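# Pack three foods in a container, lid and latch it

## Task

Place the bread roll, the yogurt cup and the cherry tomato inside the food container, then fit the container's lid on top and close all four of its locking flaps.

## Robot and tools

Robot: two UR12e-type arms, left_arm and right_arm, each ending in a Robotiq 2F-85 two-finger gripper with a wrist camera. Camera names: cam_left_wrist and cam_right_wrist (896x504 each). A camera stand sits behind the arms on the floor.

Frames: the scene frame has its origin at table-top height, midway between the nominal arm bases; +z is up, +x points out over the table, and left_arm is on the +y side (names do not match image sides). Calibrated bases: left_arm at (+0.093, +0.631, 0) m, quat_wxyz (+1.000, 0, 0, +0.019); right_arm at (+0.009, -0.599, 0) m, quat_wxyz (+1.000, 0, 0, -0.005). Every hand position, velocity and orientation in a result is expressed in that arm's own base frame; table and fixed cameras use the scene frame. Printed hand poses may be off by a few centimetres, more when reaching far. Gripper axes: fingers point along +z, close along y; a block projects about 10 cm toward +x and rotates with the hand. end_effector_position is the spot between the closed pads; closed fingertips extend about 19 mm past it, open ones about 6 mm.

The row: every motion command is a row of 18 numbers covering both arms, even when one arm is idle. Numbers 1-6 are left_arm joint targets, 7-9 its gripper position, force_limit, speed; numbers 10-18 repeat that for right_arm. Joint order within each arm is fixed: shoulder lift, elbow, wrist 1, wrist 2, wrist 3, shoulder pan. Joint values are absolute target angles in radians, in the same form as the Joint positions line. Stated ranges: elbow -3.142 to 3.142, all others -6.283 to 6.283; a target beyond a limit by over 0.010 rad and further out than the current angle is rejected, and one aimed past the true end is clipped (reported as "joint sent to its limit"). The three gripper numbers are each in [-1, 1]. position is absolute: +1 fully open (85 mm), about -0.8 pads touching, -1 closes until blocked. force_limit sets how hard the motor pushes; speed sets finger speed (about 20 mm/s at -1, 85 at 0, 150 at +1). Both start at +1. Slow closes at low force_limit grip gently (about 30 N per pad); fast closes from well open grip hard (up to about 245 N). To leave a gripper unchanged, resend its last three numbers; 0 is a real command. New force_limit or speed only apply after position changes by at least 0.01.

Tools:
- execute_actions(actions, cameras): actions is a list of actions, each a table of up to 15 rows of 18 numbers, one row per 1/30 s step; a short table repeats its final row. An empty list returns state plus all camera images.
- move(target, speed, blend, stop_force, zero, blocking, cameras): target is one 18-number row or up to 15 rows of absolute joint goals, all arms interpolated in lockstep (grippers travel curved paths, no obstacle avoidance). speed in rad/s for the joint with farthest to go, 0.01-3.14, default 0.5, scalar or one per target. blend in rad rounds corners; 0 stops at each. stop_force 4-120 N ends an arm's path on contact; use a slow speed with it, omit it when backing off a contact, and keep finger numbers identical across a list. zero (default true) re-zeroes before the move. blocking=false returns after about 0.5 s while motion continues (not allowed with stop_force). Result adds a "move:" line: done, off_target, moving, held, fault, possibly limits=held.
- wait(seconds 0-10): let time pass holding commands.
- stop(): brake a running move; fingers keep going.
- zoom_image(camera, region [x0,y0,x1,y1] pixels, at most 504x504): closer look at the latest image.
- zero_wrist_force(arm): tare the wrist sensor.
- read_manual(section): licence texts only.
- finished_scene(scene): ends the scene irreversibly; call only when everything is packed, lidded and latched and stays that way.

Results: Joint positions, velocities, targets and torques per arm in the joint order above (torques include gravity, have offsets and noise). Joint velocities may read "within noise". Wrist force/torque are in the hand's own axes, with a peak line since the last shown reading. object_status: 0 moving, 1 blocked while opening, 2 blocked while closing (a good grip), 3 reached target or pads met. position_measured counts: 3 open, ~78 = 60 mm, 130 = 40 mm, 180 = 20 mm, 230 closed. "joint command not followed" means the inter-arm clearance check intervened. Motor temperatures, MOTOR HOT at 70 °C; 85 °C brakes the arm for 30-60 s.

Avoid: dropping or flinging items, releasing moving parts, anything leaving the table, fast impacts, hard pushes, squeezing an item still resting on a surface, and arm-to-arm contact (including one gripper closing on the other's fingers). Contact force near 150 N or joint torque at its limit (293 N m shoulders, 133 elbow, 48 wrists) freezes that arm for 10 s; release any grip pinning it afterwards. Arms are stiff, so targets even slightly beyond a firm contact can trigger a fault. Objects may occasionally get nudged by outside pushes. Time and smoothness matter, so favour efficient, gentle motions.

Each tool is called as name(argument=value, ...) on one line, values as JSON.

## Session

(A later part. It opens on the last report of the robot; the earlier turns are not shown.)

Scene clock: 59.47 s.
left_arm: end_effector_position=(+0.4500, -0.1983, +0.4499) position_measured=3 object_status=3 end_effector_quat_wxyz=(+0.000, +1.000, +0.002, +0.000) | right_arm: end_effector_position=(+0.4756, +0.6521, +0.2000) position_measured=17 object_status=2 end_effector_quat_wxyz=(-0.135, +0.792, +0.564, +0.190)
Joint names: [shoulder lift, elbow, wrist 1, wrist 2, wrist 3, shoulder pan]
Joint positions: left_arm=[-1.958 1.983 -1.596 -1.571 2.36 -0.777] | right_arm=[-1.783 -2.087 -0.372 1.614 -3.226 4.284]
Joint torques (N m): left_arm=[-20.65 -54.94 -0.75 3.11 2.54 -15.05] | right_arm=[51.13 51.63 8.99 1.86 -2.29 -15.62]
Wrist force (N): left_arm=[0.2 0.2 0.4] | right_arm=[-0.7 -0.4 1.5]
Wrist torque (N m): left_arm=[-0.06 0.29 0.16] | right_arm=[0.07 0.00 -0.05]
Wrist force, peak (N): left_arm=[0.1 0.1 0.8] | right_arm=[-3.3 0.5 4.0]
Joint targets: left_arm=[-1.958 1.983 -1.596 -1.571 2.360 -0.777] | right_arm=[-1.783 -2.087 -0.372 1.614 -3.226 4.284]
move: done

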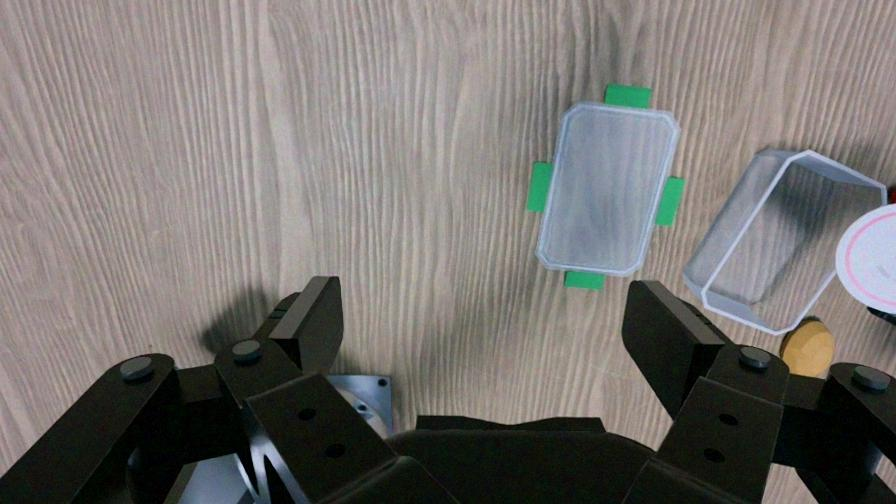

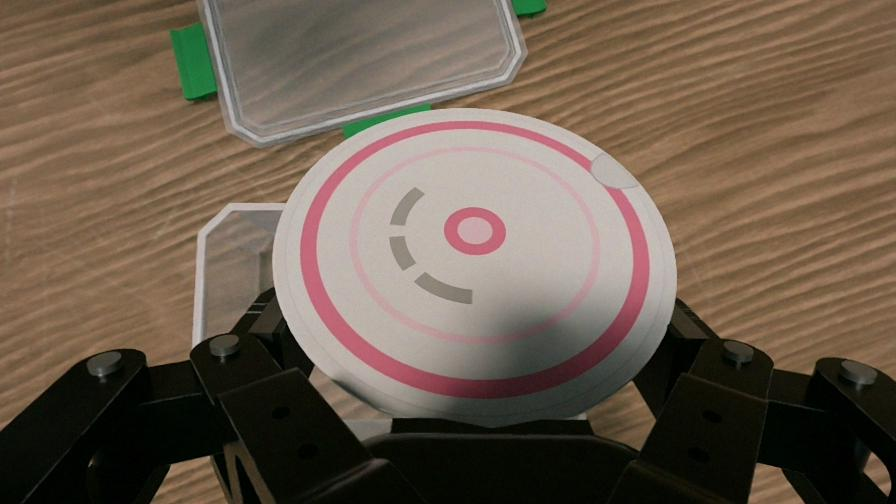

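move(target=[-1.958,1.983,-1.596,-1.571,2.36,-0.777,1,1,1,-1.8259,-2.1585,-0.2579,1.6046,-3.208,4.3047,-1,-0.8,-0.9], speed=0.3, cameras=["cam_right_wrist"])

Scene clock: 60.77 s.
left_arm: end_effector_position=(+0.4500, -0.1983, +0.4499) position_measured=3 object_status=3 end_effector_quat_wxyz=(+0.000, +1.000, +0.002, +0.000) | right_arm: end_effector_position=(+0.4565, +0.6419, +0.1483) position_measured=17 object_status=2 end_effector_quat_wxyz=(-0.135, +0.792, +0.564, +0.190)
Joint names: [shoulder lift, elbow, wrist 1, wrist 2, wrist 3, shoulder pan]
Joint positions: left_arm=[-1.958 1.983 -1.596 -1.571 2.36 -0.777] | right_arm=[-1.826 -2.158 -0.258 1.605 -3.208 4.305]
Joint torques (N m): left_arm=[-21.53 -54.93 -0.11 3.16 2.29 -13.86] | right_arm=[50.68 27.97 8.53 -2.16 2.12 18.58]
Wrist force (N): left_arm=[0.1 -0.3 0.6] | right_arm=[-0.6 -0.2 1.6]
Wrist torque (N m): left_arm=[-0.14 0.31 0.16] | right_arm=[0.08 0.00 -0.25]
Wrist force, peak (N): left_arm=[0.3 -0.1 0.7] | right_arm=[-2.0 -0.5 3.2]
Joint targets: left_arm=[-1.958 1.983 -1.596 -1.571 2.360 -0.777] | right_arm=[-1.826 -2.159 -0.258 1.605 -3.208 4.305]
move: done
Images, in order (width x height): cam_right_wrist 896x504.

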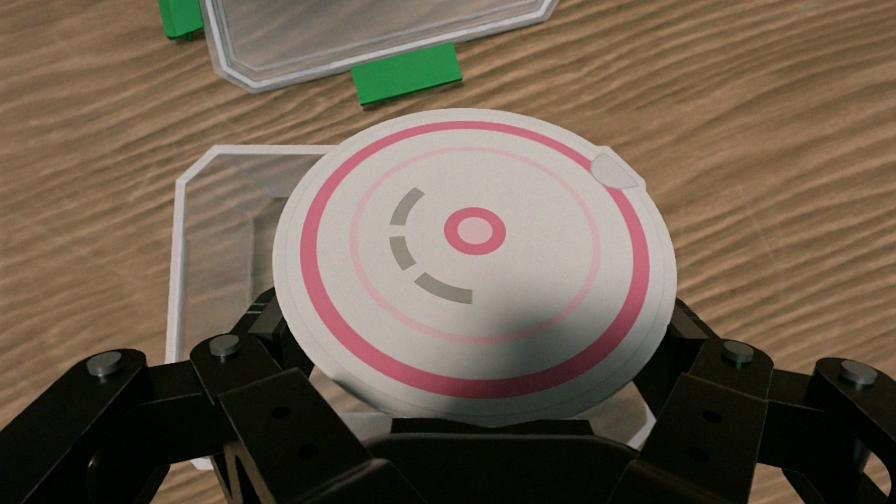

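move(target=[-1.958,1.983,-1.596,-1.571,2.36,-0.777,1,1,1,-1.9224,-2.1761,-0.1438,1.6046,-3.208,4.3047,-1,-0.8,-0.9], speed=0.1, stop_force=6, cameras=["cam_right_wrist"])

Scene clock: 63.53 s.
left_arm: end_effector_position=(+0.4500, -0.1983, +0.4499) position_measured=3 object_status=3 end_effector_quat_wxyz=(+0.000, +1.000, +0.002, +0.000) | right_arm: end_effector_position=(+0.4586, +0.6468, +0.0900) position_measured=17 object_status=2 end_effector_quat_wxyz=(-0.135, +0.792, +0.564, +0.190)
Joint names: [shoulder lift, elbow, wrist 1, wrist 2, wrist 3, shoulder pan]
Joint positions: left_arm=[-1.958 1.983 -1.596 -1.571 2.36 -0.777] | right_arm=[-1.922 -2.176 -0.144 1.605 -3.208 4.305]
Joint torques (N m): left_arm=[-20.29 -54.58 -0.21 2.73 2.21 -15.33] | right_arm=[56.8 23.24 9.14 -1.54 2.31 18.37]
Wrist force (N): left_arm=[0.1 0.0 0.3] | right_arm=[-0.7 -0.1 1.5]
Wrist torque (N m): left_arm=[-0.10 0.31 0.16] | right_arm=[0.18 -0.05 -0.19]
Wrist force, peak (N): left_arm=[0.3 -0.2 0.7] | right_arm=[-0.7 -0.5 2.3]
Joint targets: left_arm=[-1.958 1.983 -1.596 -1.571 2.360 -0.777] | right_arm=[-1.922 -2.176 -0.144 1.605 -3.208 4.305]
move: done
Images, in order (width x height): cam_right_wrist 896x504.

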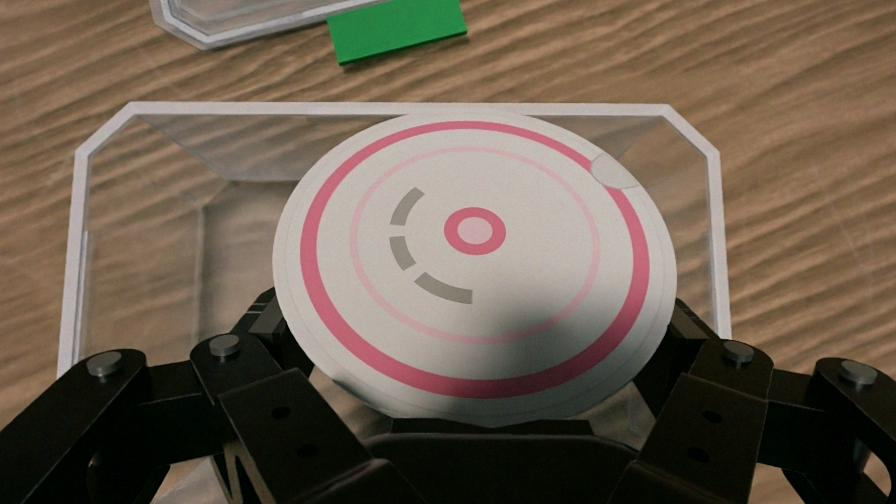

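move(target=[[-1.958,1.983,-1.596,-1.571,2.36,-0.777,1,1,1,-1.9192,-2.1815,-0.1416,1.6046,-3.208,4.3045,-1,-0.8,-0.9],[-1.958,1.983,-1.596,-1.571,2.36,-0.777,1,1,1,-1.9745,-2.1921,-0.0757,1.6046,-3.208,4.3045,-1,-0.8,-0.9]], speed=0.06, stop_force=5, cameras=["cam_right_wrist"])

Scene clock: 66.00 s.
left_arm: end_effector_position=(+0.4500, -0.1983, +0.4499) position_measured=3 object_status=3 end_effector_quat_wxyz=(+0.000, +1.000, +0.002, +0.000) | right_arm: end_effector_position=(+0.4576, +0.6441, +0.0569) position_measured=17 object_status=2 end_effector_quat_wxyz=(-0.135, +0.792, +0.564, +0.190)
Joint names: [shoulder lift, elbow, wrist 1, wrist 2, wrist 3, shoulder pan]
Joint positions: left_arm=[-1.958 1.983 -1.596 -1.571 2.36 -0.777] | right_arm=[-1.974 -2.192 -0.076 1.605 -3.208 4.304]
Joint torques (N m): left_arm=[-22.84 -56.07 -0.24 2.76 2.13 -16.08] | right_arm=[59.1 21.29 8.67 -2.03 2.09 -12.16]
Wrist force (N): left_arm=[0.0 -0.1 0.2] | right_arm=[-1.2 -0.1 1.4]
Wrist torque (N m): left_arm=[-0.12 0.32 0.16] | right_arm=[0.14 0.08 -0.20]
Wrist force, peak (N): left_arm=[0.4 0.2 0.6] | right_arm=[-1.6 -0.1 2.3]
Joint targets: left_arm=[-1.958 1.983 -1.596 -1.571 2.360 -0.777] | right_arm=[-1.974 -2.192 -0.076 1.605 -3.208 4.305]
move: done
Images, in order (width x height): cam_right_wrist 896x504.

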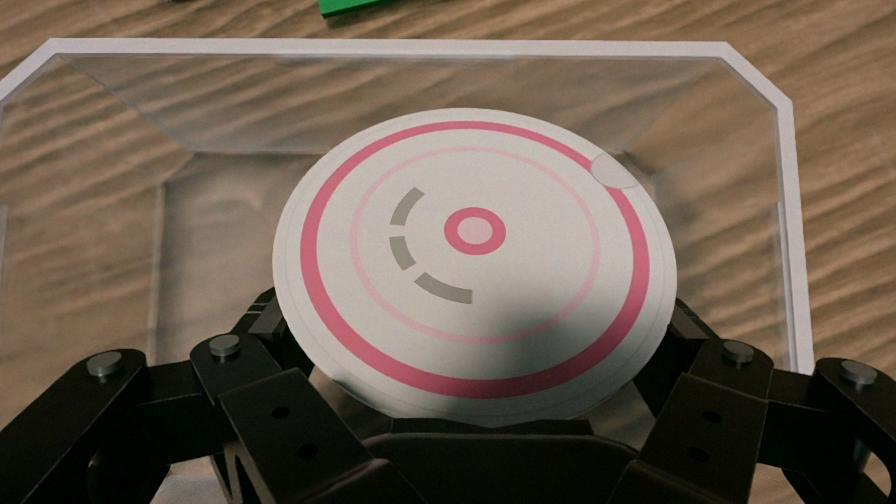

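move(target=[-1.958,1.983,-1.596,-1.571,2.36,-0.777,1,1,1,-1.9883,-2.1941,-0.0599,1.6046,-3.208,4.3045,-1,-0.8,-0.9], speed=0.03, stop_force=4)

Scene clock: 67.93 s.
left_arm: end_effector_position=(+0.4500, -0.1983, +0.4499) position_measured=3 object_status=3 end_effector_quat_wxyz=(+0.000, +1.000, +0.002, +0.000) | right_arm: end_effector_position=(+0.4576, +0.6441, +0.0519) position_measured=21 object_status=2 end_effector_quat_wxyz=(-0.135, +0.792, +0.564, +0.190)
Joint names: [shoulder lift, elbow, wrist 1, wrist 2, wrist 3, shoulder pan]
Joint positions: left_arm=[-1.958 1.983 -1.596 -1.571 2.36 -0.777] | right_arm=[-1.983 -2.193 -0.066 1.605 -3.208 4.304]
Joint torques (N m): left_arm=[-23.32 -55.16 -0.5 2.68 1.91 -15.84] | right_arm=[78.88 39.14 2.54 -1.14 1.78 -9.41]
Wrist force (N): left_arm=[0.1 0.2 0.5] | right_arm=[0.6 -0.4 -1.4]
Wrist torque (N m): left_arm=[-0.07 0.32 0.16] | right_arm=[0.15 0.02 -0.20]
Wrist force, peak (N): left_arm=[0.1 -0.1 0.9] | right_arm=[1.1 -0.7 -3.2]
Joint targets: left_arm=[-1.958 1.983 -1.596 -1.571 2.360 -0.777] | right_arm=[-1.983 -2.193 -0.066 1.605 -3.208 4.304]
move: contact (right_arm)

execute_actions(actions=[[[-1.958,1.983,-1.596,-1.571,2.36,-0.777,1,1,1,-1.983,-2.193,-0.066,1.605,-3.208,4.3045,1,-0.8,-1]]], cameras=["cam_right_wrist"])

Scene clock: 68.70 s.
left_arm: end_effector_position=(+0.4500, -0.1983, +0.4499) position_measured=3 object_status=3 end_effector_quat_wxyz=(+0.000, +1.000, +0.002, +0.000) | right_arm: end_effector_position=(+0.4576, +0.6443, +0.0522) position_measured=3 object_status=3 end_effector_quat_wxyz=(-0.136, +0.792, +0.564, +0.190)
Joint names: [shoulder lift, elbow, wrist 1, wrist 2, wrist 3, shoulder pan]
Joint positions: left_arm=[-1.958 1.983 -1.596 -1.571 2.36 -0.777] | right_arm=[-1.983 -2.193 -0.066 1.605 -3.208 4.304]
Joint torques (N m): left_arm=[-20.35 -54.94 -0.49 2.56 2.43 -12.53] | right_arm=[81.45 40.41 3.54 1.9 1.64 -7]
Wrist force (N): left_arm=[0.0 -0.1 0.1] | right_arm=[-0.2 0.1 0.4]
Wrist torque (N m): left_arm=[-0.11 0.32 0.17] | right_arm=[0.18 0.04 -0.19]
Wrist force, peak (N): left_arm=[0.4 -0.3 0.6] | right_arm=[0.6 -0.3 -2.0]
Joint targets: left_arm=[-1.958 1.983 -1.596 -1.571 2.360 -0.777] | right_arm=[-1.983 -2.193 -0.066 1.605 -3.208 4.305]
Images, in order (width x height): cam_right_wrist 896x504.

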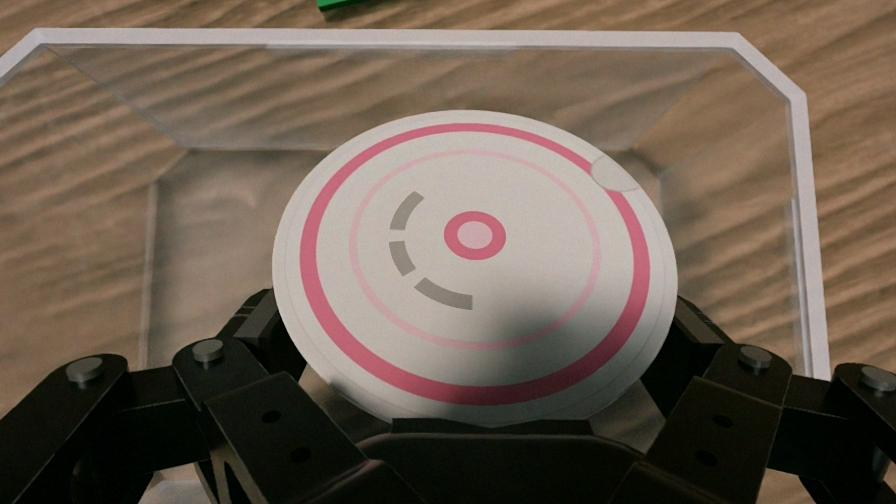

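move(target=[-1.958,1.983,-1.596,-1.571,2.36,-0.777,1,1,1,-2.0133,-2.1373,-0.0916,1.6032,-3.2051,4.3079,1,-0.8,-1], speed=0.04, stop_force=6, cameras=["cam_right_wrist"])

Scene clock: 71.37 s.
left_arm: end_effector_position=(+0.4500, -0.1983, +0.4499) position_measured=3 object_status=3 end_effector_quat_wxyz=(+0.000, +1.000, +0.002, +0.000) | right_arm: end_effector_position=(+0.4674, +0.6726, +0.0520) position_measured=3 object_status=3 end_effector_quat_wxyz=(-0.135, +0.792, +0.564, +0.190)
Joint names: [shoulder lift, elbow, wrist 1, wrist 2, wrist 3, shoulder pan]
Joint positions: left_arm=[-1.958 1.983 -1.596 -1.571 2.36 -0.777] | right_arm=[-2.013 -2.137 -0.092 1.603 -3.205 4.308]
Joint torques (N m): left_arm=[-21.15 -55.38 -0.33 2.95 1.85 -16.84] | right_arm=[60.78 40.6 3.13 -1.56 2.19 18.84]
Wrist force (N): left_arm=[-0.1 -0.1 0.4] | right_arm=[-0.6 -0.9 -0.6]
Wrist torque (N m): left_arm=[-0.12 0.34 0.16] | right_arm=[-0.01 0.01 -0.24]
Wrist force, peak (N): left_arm=[0.1 -0.1 0.7] | right_arm=[-1.5 -0.6 0.5]
Joint targets: left_arm=[-1.958 1.983 -1.596 -1.571 2.360 -0.777] | right_arm=[-2.013 -2.137 -0.092 1.603 -3.205 4.308]
move: done
Images, in order (width x height): cam_right_wrist 896x504.

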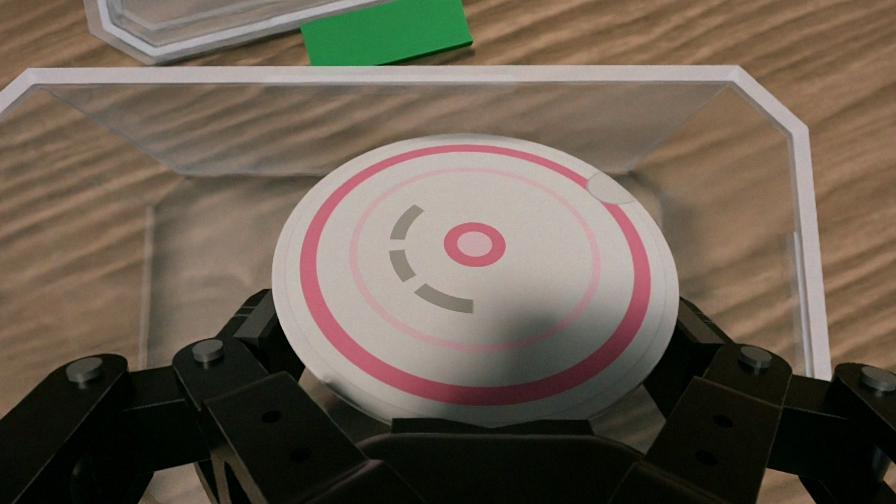

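move(target=[-1.958,1.983,-1.596,-1.571,2.36,-0.777,1,1,1,-2.0879,-2.2171,0.2896,1.6207,-3.2011,4.3016,1,-0.8,-1], speed=0.08, stop_force=7, cameras=["cam_right_wrist"])

Scene clock: 79.03 s.
left_arm: end_effector_position=(+0.4500, -0.1983, +0.4499) position_measured=3 object_status=3 end_effector_quat_wxyz=(+0.000, +1.000, +0.002, +0.000) | right_arm: end_effector_position=(+0.4675, +0.6726, +0.0480) position_measured=3 object_status=3 end_effector_quat_wxyz=(-0.198, +0.765, +0.545, +0.279)
Joint names: [shoulder lift, elbow, wrist 1, wrist 2, wrist 3, shoulder pan]
Joint positions: left_arm=[-1.958 1.983 -1.596 -1.571 2.36 -0.777] | right_arm=[-2.088 -2.217 0.29 1.621 -3.201 4.302]
Joint torques (N m): left_arm=[-17.63 -54.56 -0.66 2.76 2.16 -12.17] | right_arm=[62.3 15.15 9.26 2.18 2.04 -13.61]
Wrist force (N): left_arm=[0.4 0.2 0.3] | right_arm=[-0.9 -0.5 1.1]
Wrist torque (N m): left_arm=[-0.06 0.27 0.16] | right_arm=[0.08 0.04 -0.12]
Wrist force, peak (N): left_arm=[0.5 0.1 0.7] | right_arm=[-1.0 -0.2 2.3]
Joint targets: left_arm=[-1.958 1.983 -1.596 -1.571 2.360 -0.777] | right_arm=[-2.088 -2.217 0.290 1.621 -3.201 4.302]
move: done
Images, in order (width x height): cam_right_wrist 896x504.

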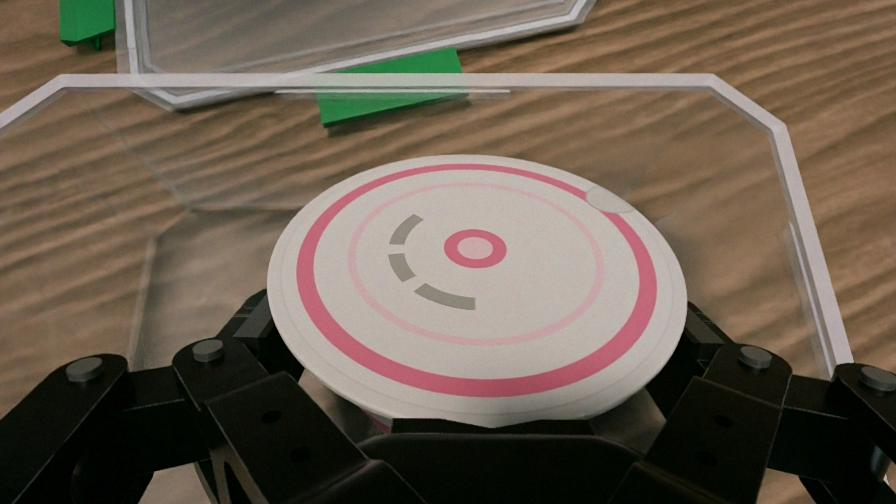

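move(target=[-1.958,1.983,-1.596,-1.571,2.36,-0.777,1,1,1,-1.9745,-2.1921,-0.0757,1.6046,-3.208,4.3045,1,-0.8,-1], speed=0.07, stop_force=6, cameras=["cam_right_wrist"])

Scene clock: 86.20 s.
left_arm: end_effector_position=(+0.4500, -0.1983, +0.4499) position_measured=3 object_status=3 end_effector_quat_wxyz=(+0.000, +1.000, +0.002, +0.000) | right_arm: end_effector_position=(+0.4576, +0.6441, +0.0569) position_measured=3 object_status=3 end_effector_quat_wxyz=(-0.135, +0.792, +0.564, +0.190)
Joint names: [shoulder lift, elbow, wrist 1, wrist 2, wrist 3, shoulder pan]
Joint positions: left_arm=[-1.958 1.983 -1.596 -1.571 2.36 -0.777] | right_arm=[-1.975 -2.192 -0.076 1.605 -3.208 4.305]
Joint torques (N m): left_arm=[-18.43 -54.74 -0.84 2.69 1.85 -13.27] | right_arm=[79.15 40 3.11 -2.13 -2.5 19.4]
Wrist force (N): left_arm=[0.1 -0.1 0.4] | right_arm=[-0.4 0.2 0.3]
Wrist torque (N m): left_arm=[-0.12 0.31 0.16] | right_arm=[0.21 0.03 -0.07]
Wrist force, peak (N): left_arm=[0.4 0.3 0.7] | right_arm=[-1.2 -0.3 2.6]
Joint targets: left_arm=[-1.958 1.983 -1.596 -1.571 2.360 -0.777] | right_arm=[-1.974 -2.192 -0.076 1.605 -3.208 4.305]
move: done
Images, in order (width x height): cam_right_wrist 896x504.

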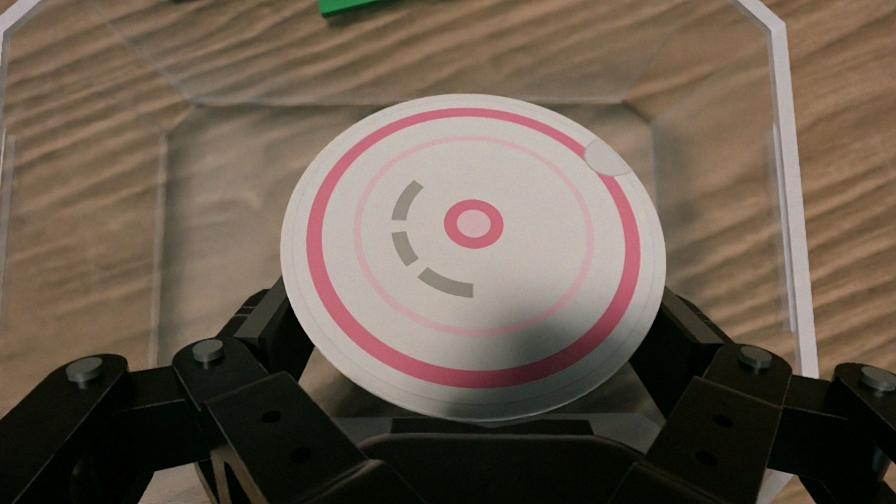

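move(target=[-1.958,1.983,-1.596,-1.571,2.36,-0.777,1,1,1,-1.9393,-2.2143,-0.0887,1.6053,-3.2094,4.303,1,-0.8,-1], speed=0.07, stop_force=6, cameras=["cam_right_wrist"])

Scene clock: 88.10 s.
left_arm: end_effector_position=(+0.4500, -0.1983, +0.4499) position_measured=3 object_status=3 end_effector_quat_wxyz=(+0.000, +1.000, +0.002, +0.000) | right_arm: end_effector_position=(+0.4529, +0.6310, +0.0690) position_measured=3 object_status=3 end_effector_quat_wxyz=(-0.135, +0.792, +0.564, +0.190)
Joint names: [shoulder lift, elbow, wrist 1, wrist 2, wrist 3, shoulder pan]
Joint positions: left_arm=[-1.958 1.983 -1.596 -1.571 2.36 -0.777] | right_arm=[-1.939 -2.214 -0.089 1.605 -3.209 4.303]
Joint torques (N m): left_arm=[-22.59 -54.94 -0.74 2.1 1.85 -16.52] | right_arm=[78.04 21.35 3.08 1.86 -2.53 -11.62]
Wrist force (N): left_arm=[0.0 -0.1 0.3] | right_arm=[-0.2 0.0 0.6]
Wrist torque (N m): left_arm=[-0.12 0.33 0.16] | right_arm=[0.20 -0.04 -0.07]
Wrist force, peak (N): left_arm=[0.4 0.4 0.4] | right_arm=[-0.7 0.5 1.8]
Joint targets: left_arm=[-1.958 1.983 -1.596 -1.571 2.360 -0.777] | right_arm=[-1.939 -2.214 -0.089 1.605 -3.209 4.303]
move: done
Images, in order (width x height): cam_right_wrist 896x504.

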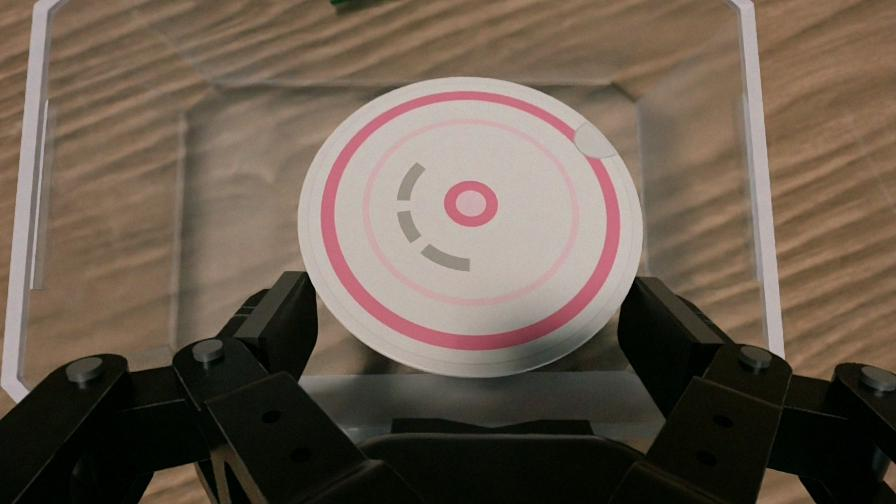

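move(target=[[-1.958,1.983,-1.596,-1.571,2.36,-0.777,1,1,1,-1.8817,-2.2266,-0.134,1.606,-3.2107,4.3016,1,-0.8,-1],[-1.958,1.983,-1.596,-1.571,2.36,-0.777,1,1,1,-1.6957,-2.1499,-0.3967,1.606,-3.2107,4.3016,1,-0.8,-1]], speed=0.2, blend=[0.03,0], cameras=["cam_right_wrist","cam_left_wrist"])

Scene clock: 90.50 s.
left_arm: end_effector_position=(+0.4500, -0.1983, +0.4499) position_measured=3 object_status=3 end_effector_quat_wxyz=(+0.000, +1.000, +0.002, +0.000) | right_arm: end_effector_position=(+0.4490, +0.6196, +0.2199) position_measured=3 object_status=3 end_effector_quat_wxyz=(-0.135, +0.792, +0.564, +0.190)
Joint names: [shoulder lift, elbow, wrist 1, wrist 2, wrist 3, shoulder pan]
Joint positions: left_arm=[-1.958 1.983 -1.596 -1.571 2.36 -0.777] | right_arm=[-1.696 -2.15 -0.397 1.606 -3.211 4.302]
Joint torques (N m): left_arm=[-19.51 -55.9 -0.37 2.72 1.99 -14.23] | right_arm=[59.02 50.5 2.74 2.14 -2.58 -11.49]
Wrist force (N): left_arm=[0.4 -0.1 0.5] | right_arm=[0.0 -0.4 0.6]
Wrist torque (N m): left_arm=[-0.12 0.25 0.16] | right_arm=[0.05 0.03 -0.07]
Wrist force, peak (N): left_arm=[0.4 -0.1 0.6] | right_arm=[-0.6 -0.7 1.9]
Joint targets: left_arm=[-1.958 1.983 -1.596 -1.571 2.360 -0.777] | right_arm=[-1.696 -2.150 -0.397 1.606 -3.211 4.302]
move: done; blend cut to 0.0288 rad at target 1

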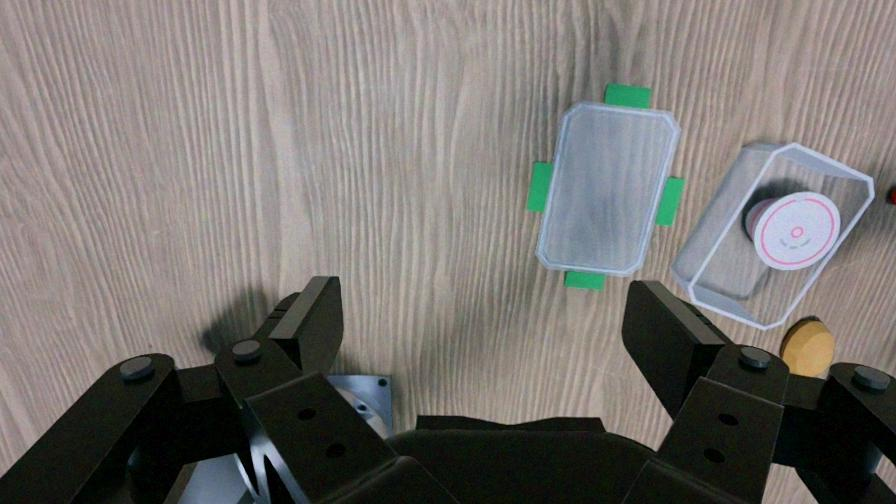

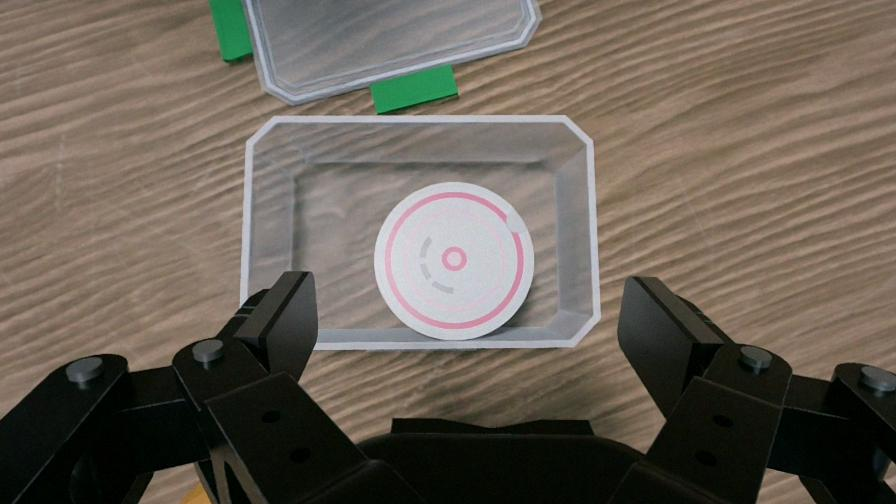

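move(target=[-1.958,1.983,-1.596,-1.571,2.36,-0.777,1,1,1,-1.6699,-1.9371,-1.1054,1.5708,-1.9197,4.3635,1,-0.8,-1], speed=0.6, cameras=["cam_right_wrist"])

Scene clock: 93.70 s.
left_arm: end_effector_position=(+0.4500, -0.1983, +0.4499) position_measured=3 object_status=3 end_effector_quat_wxyz=(+0.000, +1.000, +0.002, +0.000) | right_arm: end_effector_position=(+0.4000, +0.5901, +0.2499) position_measured=3 object_status=3 end_effector_quat_wxyz=(+0.000, +1.000, +0.000, +0.000)
Joint names: [shoulder lift, elbow, wrist 1, wrist 2, wrist 3, shoulder pan]
Joint positions: left_arm=[-1.958 1.983 -1.596 -1.571 2.36 -0.777] | right_arm=[-1.67 -1.937 -1.105 1.571 -1.92 4.363]
Joint torques (N m): left_arm=[-20.4 -55.22 -0.72 2.37 1.83 -13.79] | right_arm=[69.34 56.83 1.73 -2.14 2.54 19.23]
Wrist force (N): left_arm=[0.4 0.3 0.4] | right_arm=[-0.3 -0.5 0.4]
Wrist torque (N m): left_arm=[-0.05 0.26 0.16] | right_arm=[0.04 0.14 -0.33]
Wrist force, peak (N): left_arm=[0.4 0.0 0.7] | right_arm=[-0.5 0.2 1.6]
Joint targets: left_arm=[-1.958 1.983 -1.596 -1.571 2.360 -0.777] | right_arm=[-1.670 -1.937 -1.105 1.571 -1.920 4.364]
move: done
Images, in order (width x height): cam_right_wrist 896x504.

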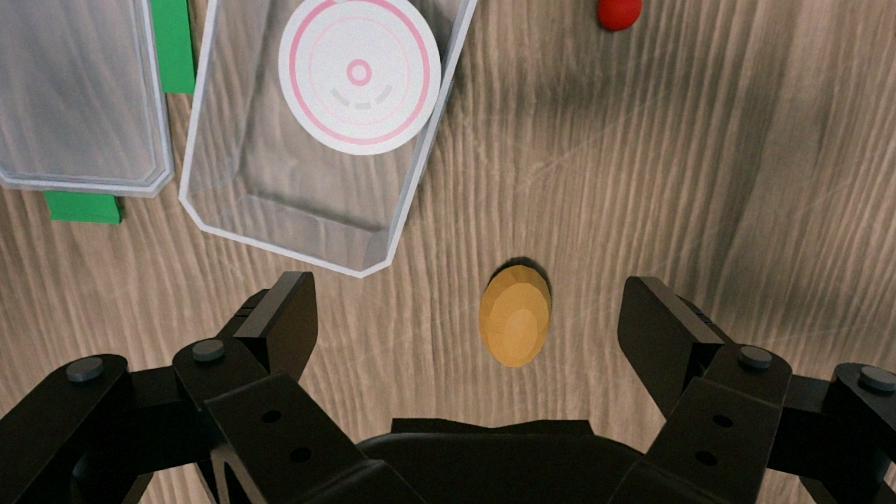

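move(target=[[-1.958,1.983,-1.596,-1.571,2.36,-0.777,1,1,1,-1.6442,-2.2433,-0.8249,1.5708,-1.7564,4.5268,1,-0.8,-1],[-1.958,1.983,-1.596,-1.571,2.36,-0.777,1,1,1,-1.8031,-2.3072,-0.6021,1.5708,-1.7564,4.5268,1,-0.8,-1]], speed=[0.6,0.25], stop_force=10, cameras=["cam_right_wrist"])

execute_actions(actions=[[[-1.958,1.983,-1.596,-1.571,2.36,-0.777,1,1,1,-1.8031,-2.3072,-0.6021,1.5708,-1.7564,4.5268,-1,-0.9,-0.8]],[[-1.958,1.983,-1.596,-1.571,2.36,-0.777,1,1,1,-1.8031,-2.3072,-0.6021,1.5708,-1.7564,4.5268,-1,-0.9,-0.8]]], cameras=["cam_right_wrist"])

Scene clock: 96.70 s.
left_arm: end_effector_position=(+0.4500, -0.1983, +0.4499) position_measured=3 object_status=3 end_effector_quat_wxyz=(+0.000, +1.000, +0.002, +0.000) | right_arm: end_effector_position=(+0.2790, +0.5424, +0.0220) position_measured=3 object_status=3 end_effector_quat_wxyz=(+0.000, +1.000, +0.000, +0.000)
Joint names: [shoulder lift, elbow, wrist 1, wrist 2, wrist 3, shoulder pan]
Joint positions: left_arm=[-1.958 1.983 -1.596 -1.571 2.36 -0.777] | right_arm=[-1.803 -2.307 -0.602 1.571 -1.756 4.527]
Joint torques (N m): left_arm=[-18.8 -56.12 -0.65 2.69 2.05 -13.86] | right_arm=[40.99 23.25 7.95 0.67 2.16 15.15]
Wrist force (N): left_arm=[0.1 0.2 0.3] | right_arm=[-1.4 0.2 0.7]
Wrist torque (N m): left_arm=[-0.06 0.31 0.16] | right_arm=[0.21 0.31 -0.28]
Wrist force, peak (N): left_arm=[0.2 -0.1 0.9] | right_arm=[-2.9 2.0 2.4]
Joint targets: left_arm=[-1.958 1.983 -1.596 -1.571 2.360 -0.777] | right_arm=[-1.803 -2.307 -0.602 1.571 -1.756 4.527]
move: done
Images, in order (width x height): cam_right_wrist 896x504.

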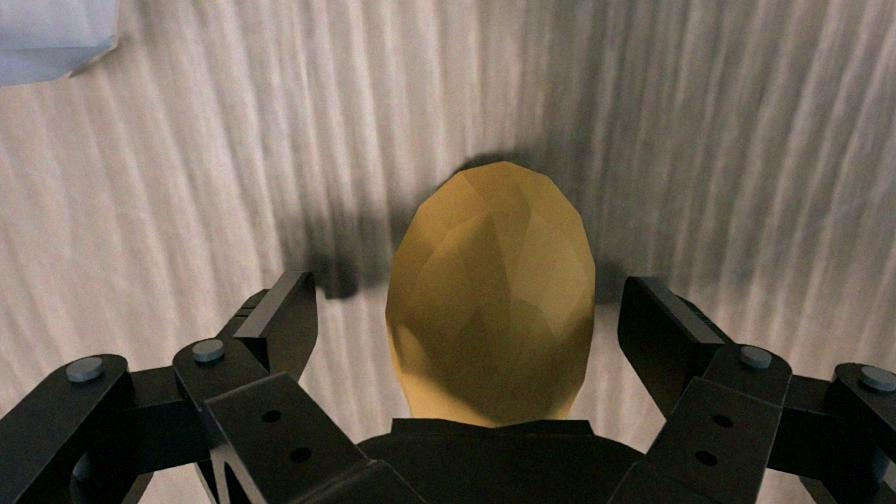

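Scene clock: 98.00 s.
left_arm: end_effector_position=(+0.4500, -0.1983, +0.4499) position_measured=3 object_status=3 end_effector_quat_wxyz=(+0.000, +1.000, +0.002, +0.000) | right_arm: end_effector_position=(+0.2790, +0.5425, +0.0220) position_measured=90 object_status=2 end_effector_quat_wxyz=(+0.000, +1.000, +0.000, +0.000)
Joint names: [shoulder lift, elbow, wrist 1, wrist 2, wrist 3, shoulder pan]
Joint positions: left_arm=[-1.958 1.983 -1.596 -1.571 2.36 -0.777] | right_arm=[-1.803 -2.307 -0.602 1.571 -1.756 4.527]
Joint torques (N m): left_arm=[-21.51 -54.93 -0.73 2.24 1.75 -13.94] | right_arm=[44.64 21.56 5.21 0.4 1.81 10.84]
Wrist force (N): left_arm=[0.1 0.0 0.6] | right_arm=[-2.1 6.7 -27.0]
Wrist torque (N m): left_arm=[-0.09 0.30 0.16] | right_arm=[0.04 0.07 -0.27]
Wrist force, peak (N): left_arm=[0.0 0.3 0.6] | right_arm=[-1.7 7.1 -27.3]
Joint targets: left_arm=[-1.958 1.983 -1.596 -1.571 2.360 -0.777] | right_arm=[-1.803 -2.307 -0.602 1.571 -1.756 4.527]
Images, in order (width x height): cam_right_wrist 896x504.

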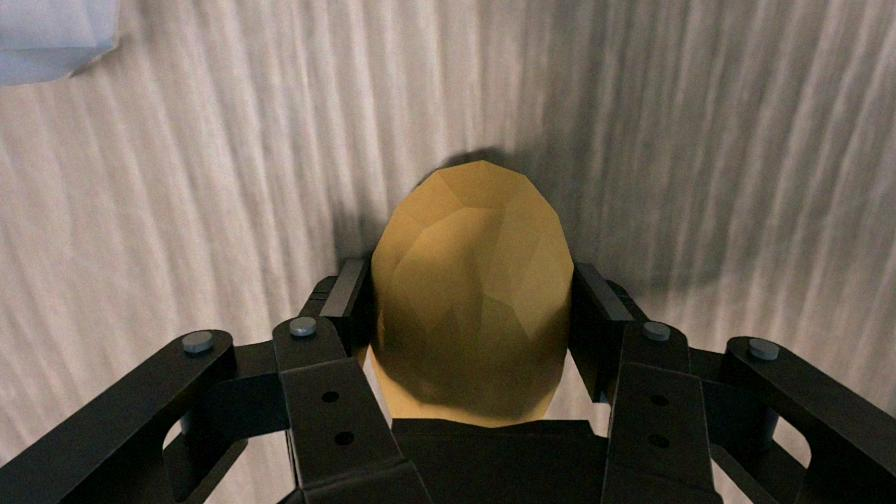

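move(target=[[-1.958,1.983,-1.596,-1.571,2.36,-0.777,1,1,1,-1.5447,-2.1686,-0.9991,1.5708,-1.7564,4.5268,-1,-0.9,-0.8],[-1.64,2.0127,-1.9435,-1.571,1.9549,-1.1867,1,1,1,-1.5447,-2.1686,-0.9991,1.5708,-1.7564,4.1268,-1,-0.9,-0.8]], speed=0.5, cameras=["cam_left_wrist","cam_right_wrist"])

Scene clock: 101.63 s.
left_arm: end_effector_position=(+0.3900, -0.5000, +0.3000) position_measured=3 object_status=3 end_effector_quat_wxyz=(+0.000, +1.000, +0.000, +0.000) | right_arm: end_effector_position=(+0.4681, +0.3910, +0.2000) position_measured=90 object_status=2 end_effector_quat_wxyz=(+0.000, +0.980, -0.199, +0.000)
Joint names: [shoulder lift, elbow, wrist 1, wrist 2, wrist 3, shoulder pan]
Joint positions: left_arm=[-1.64 2.013 -1.943 -1.571 1.955 -1.187] | right_arm=[-1.545 -2.169 -0.999 1.571 -1.756 4.127]
Joint torques (N m): left_arm=[-23.04 -37.97 -7.78 2.36 -2.36 -14.66] | right_arm=[50.6 51 2.71 0.52 1.79 -12.07]
Wrist force (N): left_arm=[0.4 0.3 0.3] | right_arm=[-1.0 -0.4 0.8]
Wrist torque (N m): left_arm=[-0.03 0.24 0.30] | right_arm=[0.07 0.25 -0.35]
Wrist force, peak (N): left_arm=[-1.4 4.0 2.3] | right_arm=[-2.0 6.6 -27.4]
Joint targets: left_arm=[-1.640 2.013 -1.943 -1.571 1.955 -1.187] | right_arm=[-1.545 -2.169 -0.999 1.571 -1.756 4.127]
move: done

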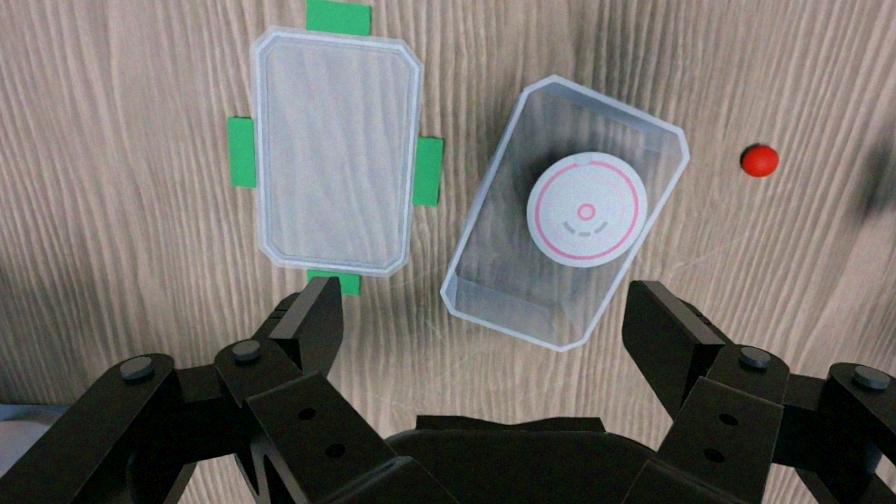

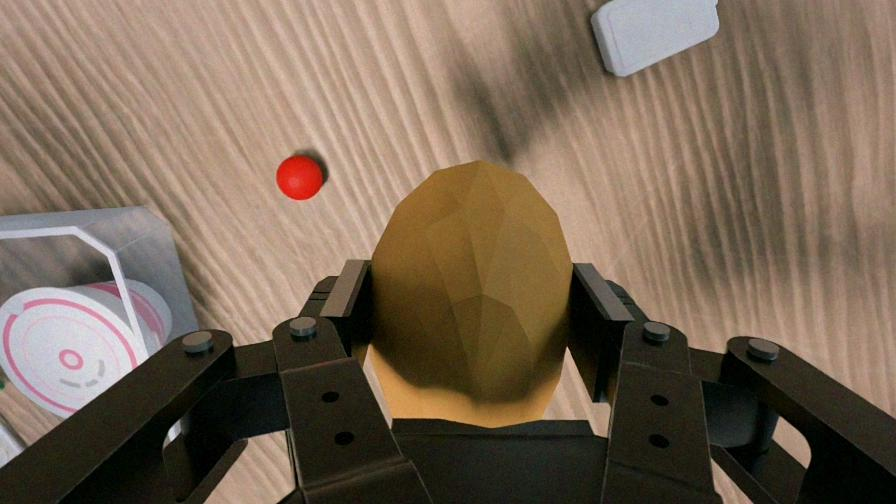

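move(target=[[-1.4833,2.181,-2.2685,-1.571,1.329,-1.376,-0.85,0,0,-1.5447,-2.1686,-0.9991,1.5708,-1.7564,4.1268,-1,-0.9,-0.8],[-1.344,2.2471,-2.4739,-1.571,1.329,-1.376,-0.85,0,0,-1.5447,-2.1686,-0.9991,1.5708,-1.7564,4.1268,-1,-0.9,-0.8]], speed=[0.5,0.2], stop_force=7, cameras=["cam_left_wrist"])

Scene clock: 105.83 s.
left_arm: end_effector_position=(+0.2892, -0.5663, +0.0450) position_measured=231 object_status=3 end_effector_quat_wxyz=(+0.000, +0.976, +0.217, +0.000) | right_arm: end_effector_position=(+0.4682, +0.3909, +0.2000) position_measured=90 object_status=2 end_effector_quat_wxyz=(+0.000, +0.980, -0.199, +0.000)
Joint names: [shoulder lift, elbow, wrist 1, wrist 2, wrist 3, shoulder pan]
Joint positions: left_arm=[-1.344 2.247 -2.474 -1.571 1.329 -1.376] | right_arm=[-1.545 -2.169 -0.999 1.571 -1.756 4.127]
Joint torques (N m): left_arm=[-35.33 -24.72 -7.61 2.52 -3.09 -12.66] | right_arm=[36.01 42.55 6.08 0.25 1.75 -15.33]
Wrist force (N): left_arm=[-0.1 -0.1 0.2] | right_arm=[-0.9 -0.8 0.7]
Wrist torque (N m): left_arm=[-0.11 0.33 0.29] | right_arm=[0.02 0.24 -0.35]
Wrist force, peak (N): left_arm=[-0.9 -0.1 1.6] | right_arm=[-1.3 0.1 1.2]
Joint targets: left_arm=[-1.344 2.247 -2.474 -1.571 1.329 -1.376] | right_arm=[-1.545 -2.169 -0.999 1.571 -1.756 4.127]
move: done
Images, in order (width x height): cam_left_wrist 896x504.

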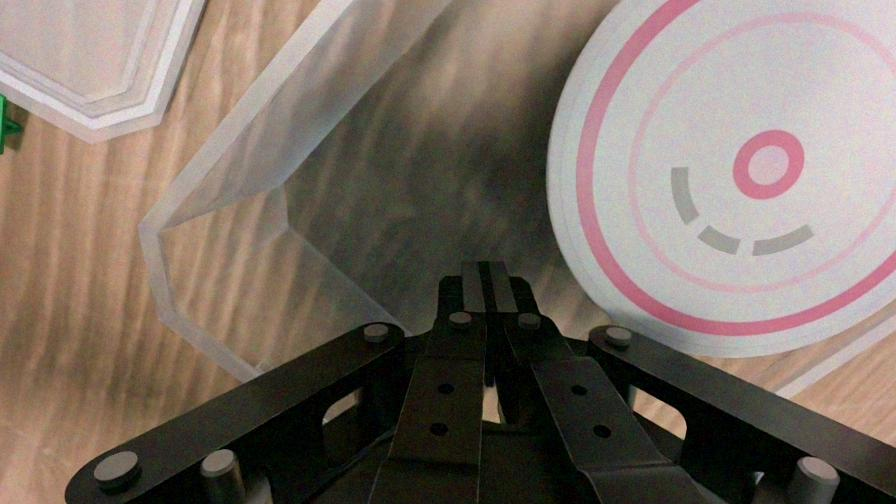

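move(target=[-1.2982,2.1825,-2.4551,-1.571,1.3905,-1.3145,-0.85,0,0,-1.5447,-2.1686,-0.9991,1.5708,-1.7564,4.1268,-1,-0.9,-0.8], speed=0.04, stop_force=6, cameras=["cam_left_wrist"])

Scene clock: 108.70 s.
left_arm: end_effector_position=(+0.3324, -0.5818, +0.0448) position_measured=231 object_status=3 end_effector_quat_wxyz=(+0.000, +0.976, +0.217, +0.000) | right_arm: end_effector_position=(+0.4682, +0.3909, +0.2000) position_measured=90 object_status=2 end_effector_quat_wxyz=(+0.000, +0.980, -0.199, +0.000)
Joint names: [shoulder lift, elbow, wrist 1, wrist 2, wrist 3, shoulder pan]
Joint positions: left_arm=[-1.298 2.183 -2.455 -1.571 1.39 -1.315] | right_arm=[-1.545 -2.169 -0.999 1.571 -1.756 4.127]
Joint torques (N m): left_arm=[-40.19 -39.5 -0.31 2.37 2.74 13.95] | right_arm=[33.39 40.09 7.55 0.46 1.69 -13.12]
Wrist force (N): left_arm=[-0.2 -1.3 0.3] | right_arm=[-1.1 -0.9 0.7]
Wrist torque (N m): left_arm=[-0.18 0.24 0.17] | right_arm=[0.00 0.26 -0.35]
Wrist force, peak (N): left_arm=[-0.6 -1.2 0.4] | right_arm=[-1.6 0.0 0.9]
Joint targets: left_arm=[-1.298 2.182 -2.455 -1.571 1.391 -1.314] | right_arm=[-1.545 -2.169 -0.999 1.571 -1.756 4.127]
move: done
Images, in order (width x height): cam_left_wrist 896x504.

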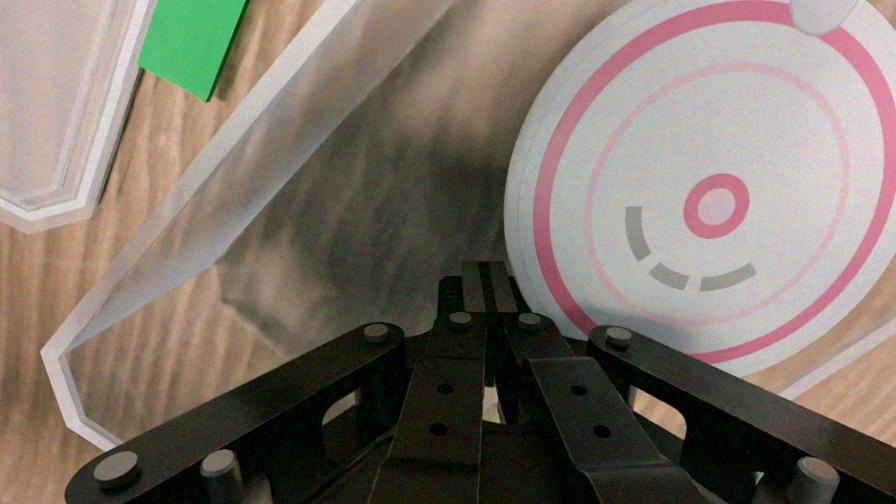

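move(target=[[-1.4833,2.181,-2.2685,-1.571,1.329,-1.376,-0.85,0,0,-1.5447,-2.1686,-0.9991,1.5708,-1.7564,4.1268,-1,-0.9,-0.8],[-1.958,1.983,-1.596,-1.571,2.36,-0.777,-0.85,0,0,-1.5447,-2.1686,-0.9991,1.5708,-1.7564,4.1268,-1,-0.9,-0.8],[-1.958,1.983,-1.596,-1.571,2.36,-0.777,-0.85,0,0,-1.8907,-1.842,-0.9797,1.5708,-0.7192,4.3859,-1,-0.9,-0.8]], speed=[0.3,0.8,0.6], blend=[0.05,0.1,0], cameras=["cam_right_wrist"])

Scene clock: 113.57 s.
left_arm: end_effector_position=(+0.4500, -0.1983, +0.4499) position_measured=231 object_status=3 end_effector_quat_wxyz=(+0.000, +1.000, +0.002, +0.000) | right_arm: end_effector_position=(+0.4174, +0.6896, +0.1599) position_measured=90 object_status=2 end_effector_quat_wxyz=(+0.000, +0.832, -0.556, +0.000)
Joint names: [shoulder lift, elbow, wrist 1, wrist 2, wrist 3, shoulder pan]
Joint positions: left_arm=[-1.958 1.983 -1.596 -1.571 2.36 -0.777] | right_arm=[-1.891 -1.842 -0.98 1.571 -0.719 4.386]
Joint torques (N m): left_arm=[-24.49 -55.41 -0.1 1.82 2.99 15.92] | right_arm=[64.63 53.99 7.43 0.58 2.11 17.69]
Wrist force (N): left_arm=[-0.1 0.1 -0.1] | right_arm=[-1.8 0.0 0.6]
Wrist torque (N m): left_arm=[-0.08 0.34 0.16] | right_arm=[0.22 0.32 -0.33]
Wrist force, peak (N): left_arm=[-2.8 -0.1 1.1] | right_arm=[-3.3 -0.2 0.8]
Joint targets: left_arm=[-1.958 1.983 -1.596 -1.571 2.360 -0.777] | right_arm=[-1.891 -1.842 -0.980 1.571 -0.719 4.386]
move: done
Images, in order (width x height): cam_right_wrist 896x504.

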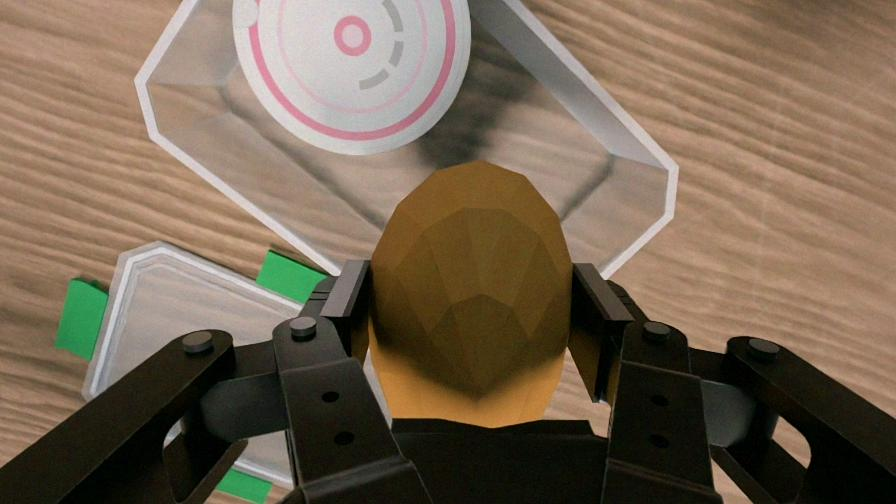

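move(target=[[-1.958,1.983,-1.596,-1.571,2.36,-0.777,-0.85,0,0,-2.0344,-1.9193,-0.7587,1.5708,-0.7192,4.3859,-1,-0.9,-0.8],[-1.958,1.983,-1.596,-1.571,2.36,-0.777,-0.85,0,0,-2.0433,-1.9221,-0.747,1.5708,-0.7192,4.3859,-1,-0.9,-0.8]], speed=[0.12,0.03], stop_force=6, cameras=["cam_right_wrist"])

Scene clock: 117.43 s.
left_arm: end_effector_position=(+0.4500, -0.1983, +0.4499) position_measured=231 object_status=3 end_effector_quat_wxyz=(+0.000, +1.000, +0.002, +0.000) | right_arm: end_effector_position=(+0.4174, +0.6896, +0.0249) position_measured=90 object_status=2 end_effector_quat_wxyz=(+0.000, +0.831, -0.556, +0.000)
Joint names: [shoulder lift, elbow, wrist 1, wrist 2, wrist 3, shoulder pan]
Joint positions: left_arm=[-1.958 1.983 -1.596 -1.571 2.36 -0.777] | right_arm=[-2.041 -1.921 -0.75 1.571 -0.719 4.386]
Joint torques (N m): left_arm=[-25.03 -55.69 -0.13 2.18 2.87 15.27] | right_arm=[87.15 44.78 1.14 0.23 2.1 19.1]
Wrist force (N): left_arm=[0.3 0.1 0.1] | right_arm=[-1.7 -0.8 -3.0]
Wrist torque (N m): left_arm=[-0.08 0.27 0.16] | right_arm=[0.28 0.15 -0.29]
Wrist force, peak (N): left_arm=[0.4 0.5 0.5] | right_arm=[2.6 3.2 -19.9]
Joint targets: left_arm=[-1.958 1.983 -1.596 -1.571 2.360 -0.777] | right_arm=[-2.041 -1.921 -0.750 1.571 -0.719 4.386]
move: contact (right_arm); path passed 1 of 2 targets
Images, in order (width x height): cam_right_wrist 896x504.

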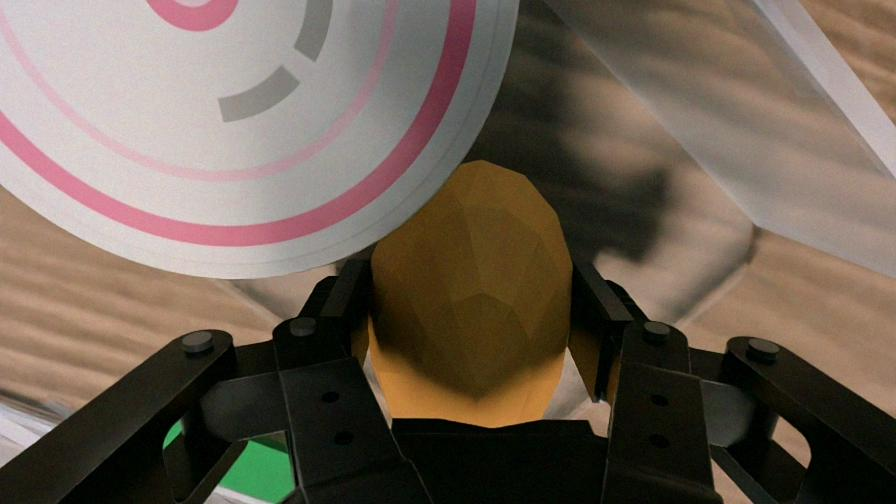

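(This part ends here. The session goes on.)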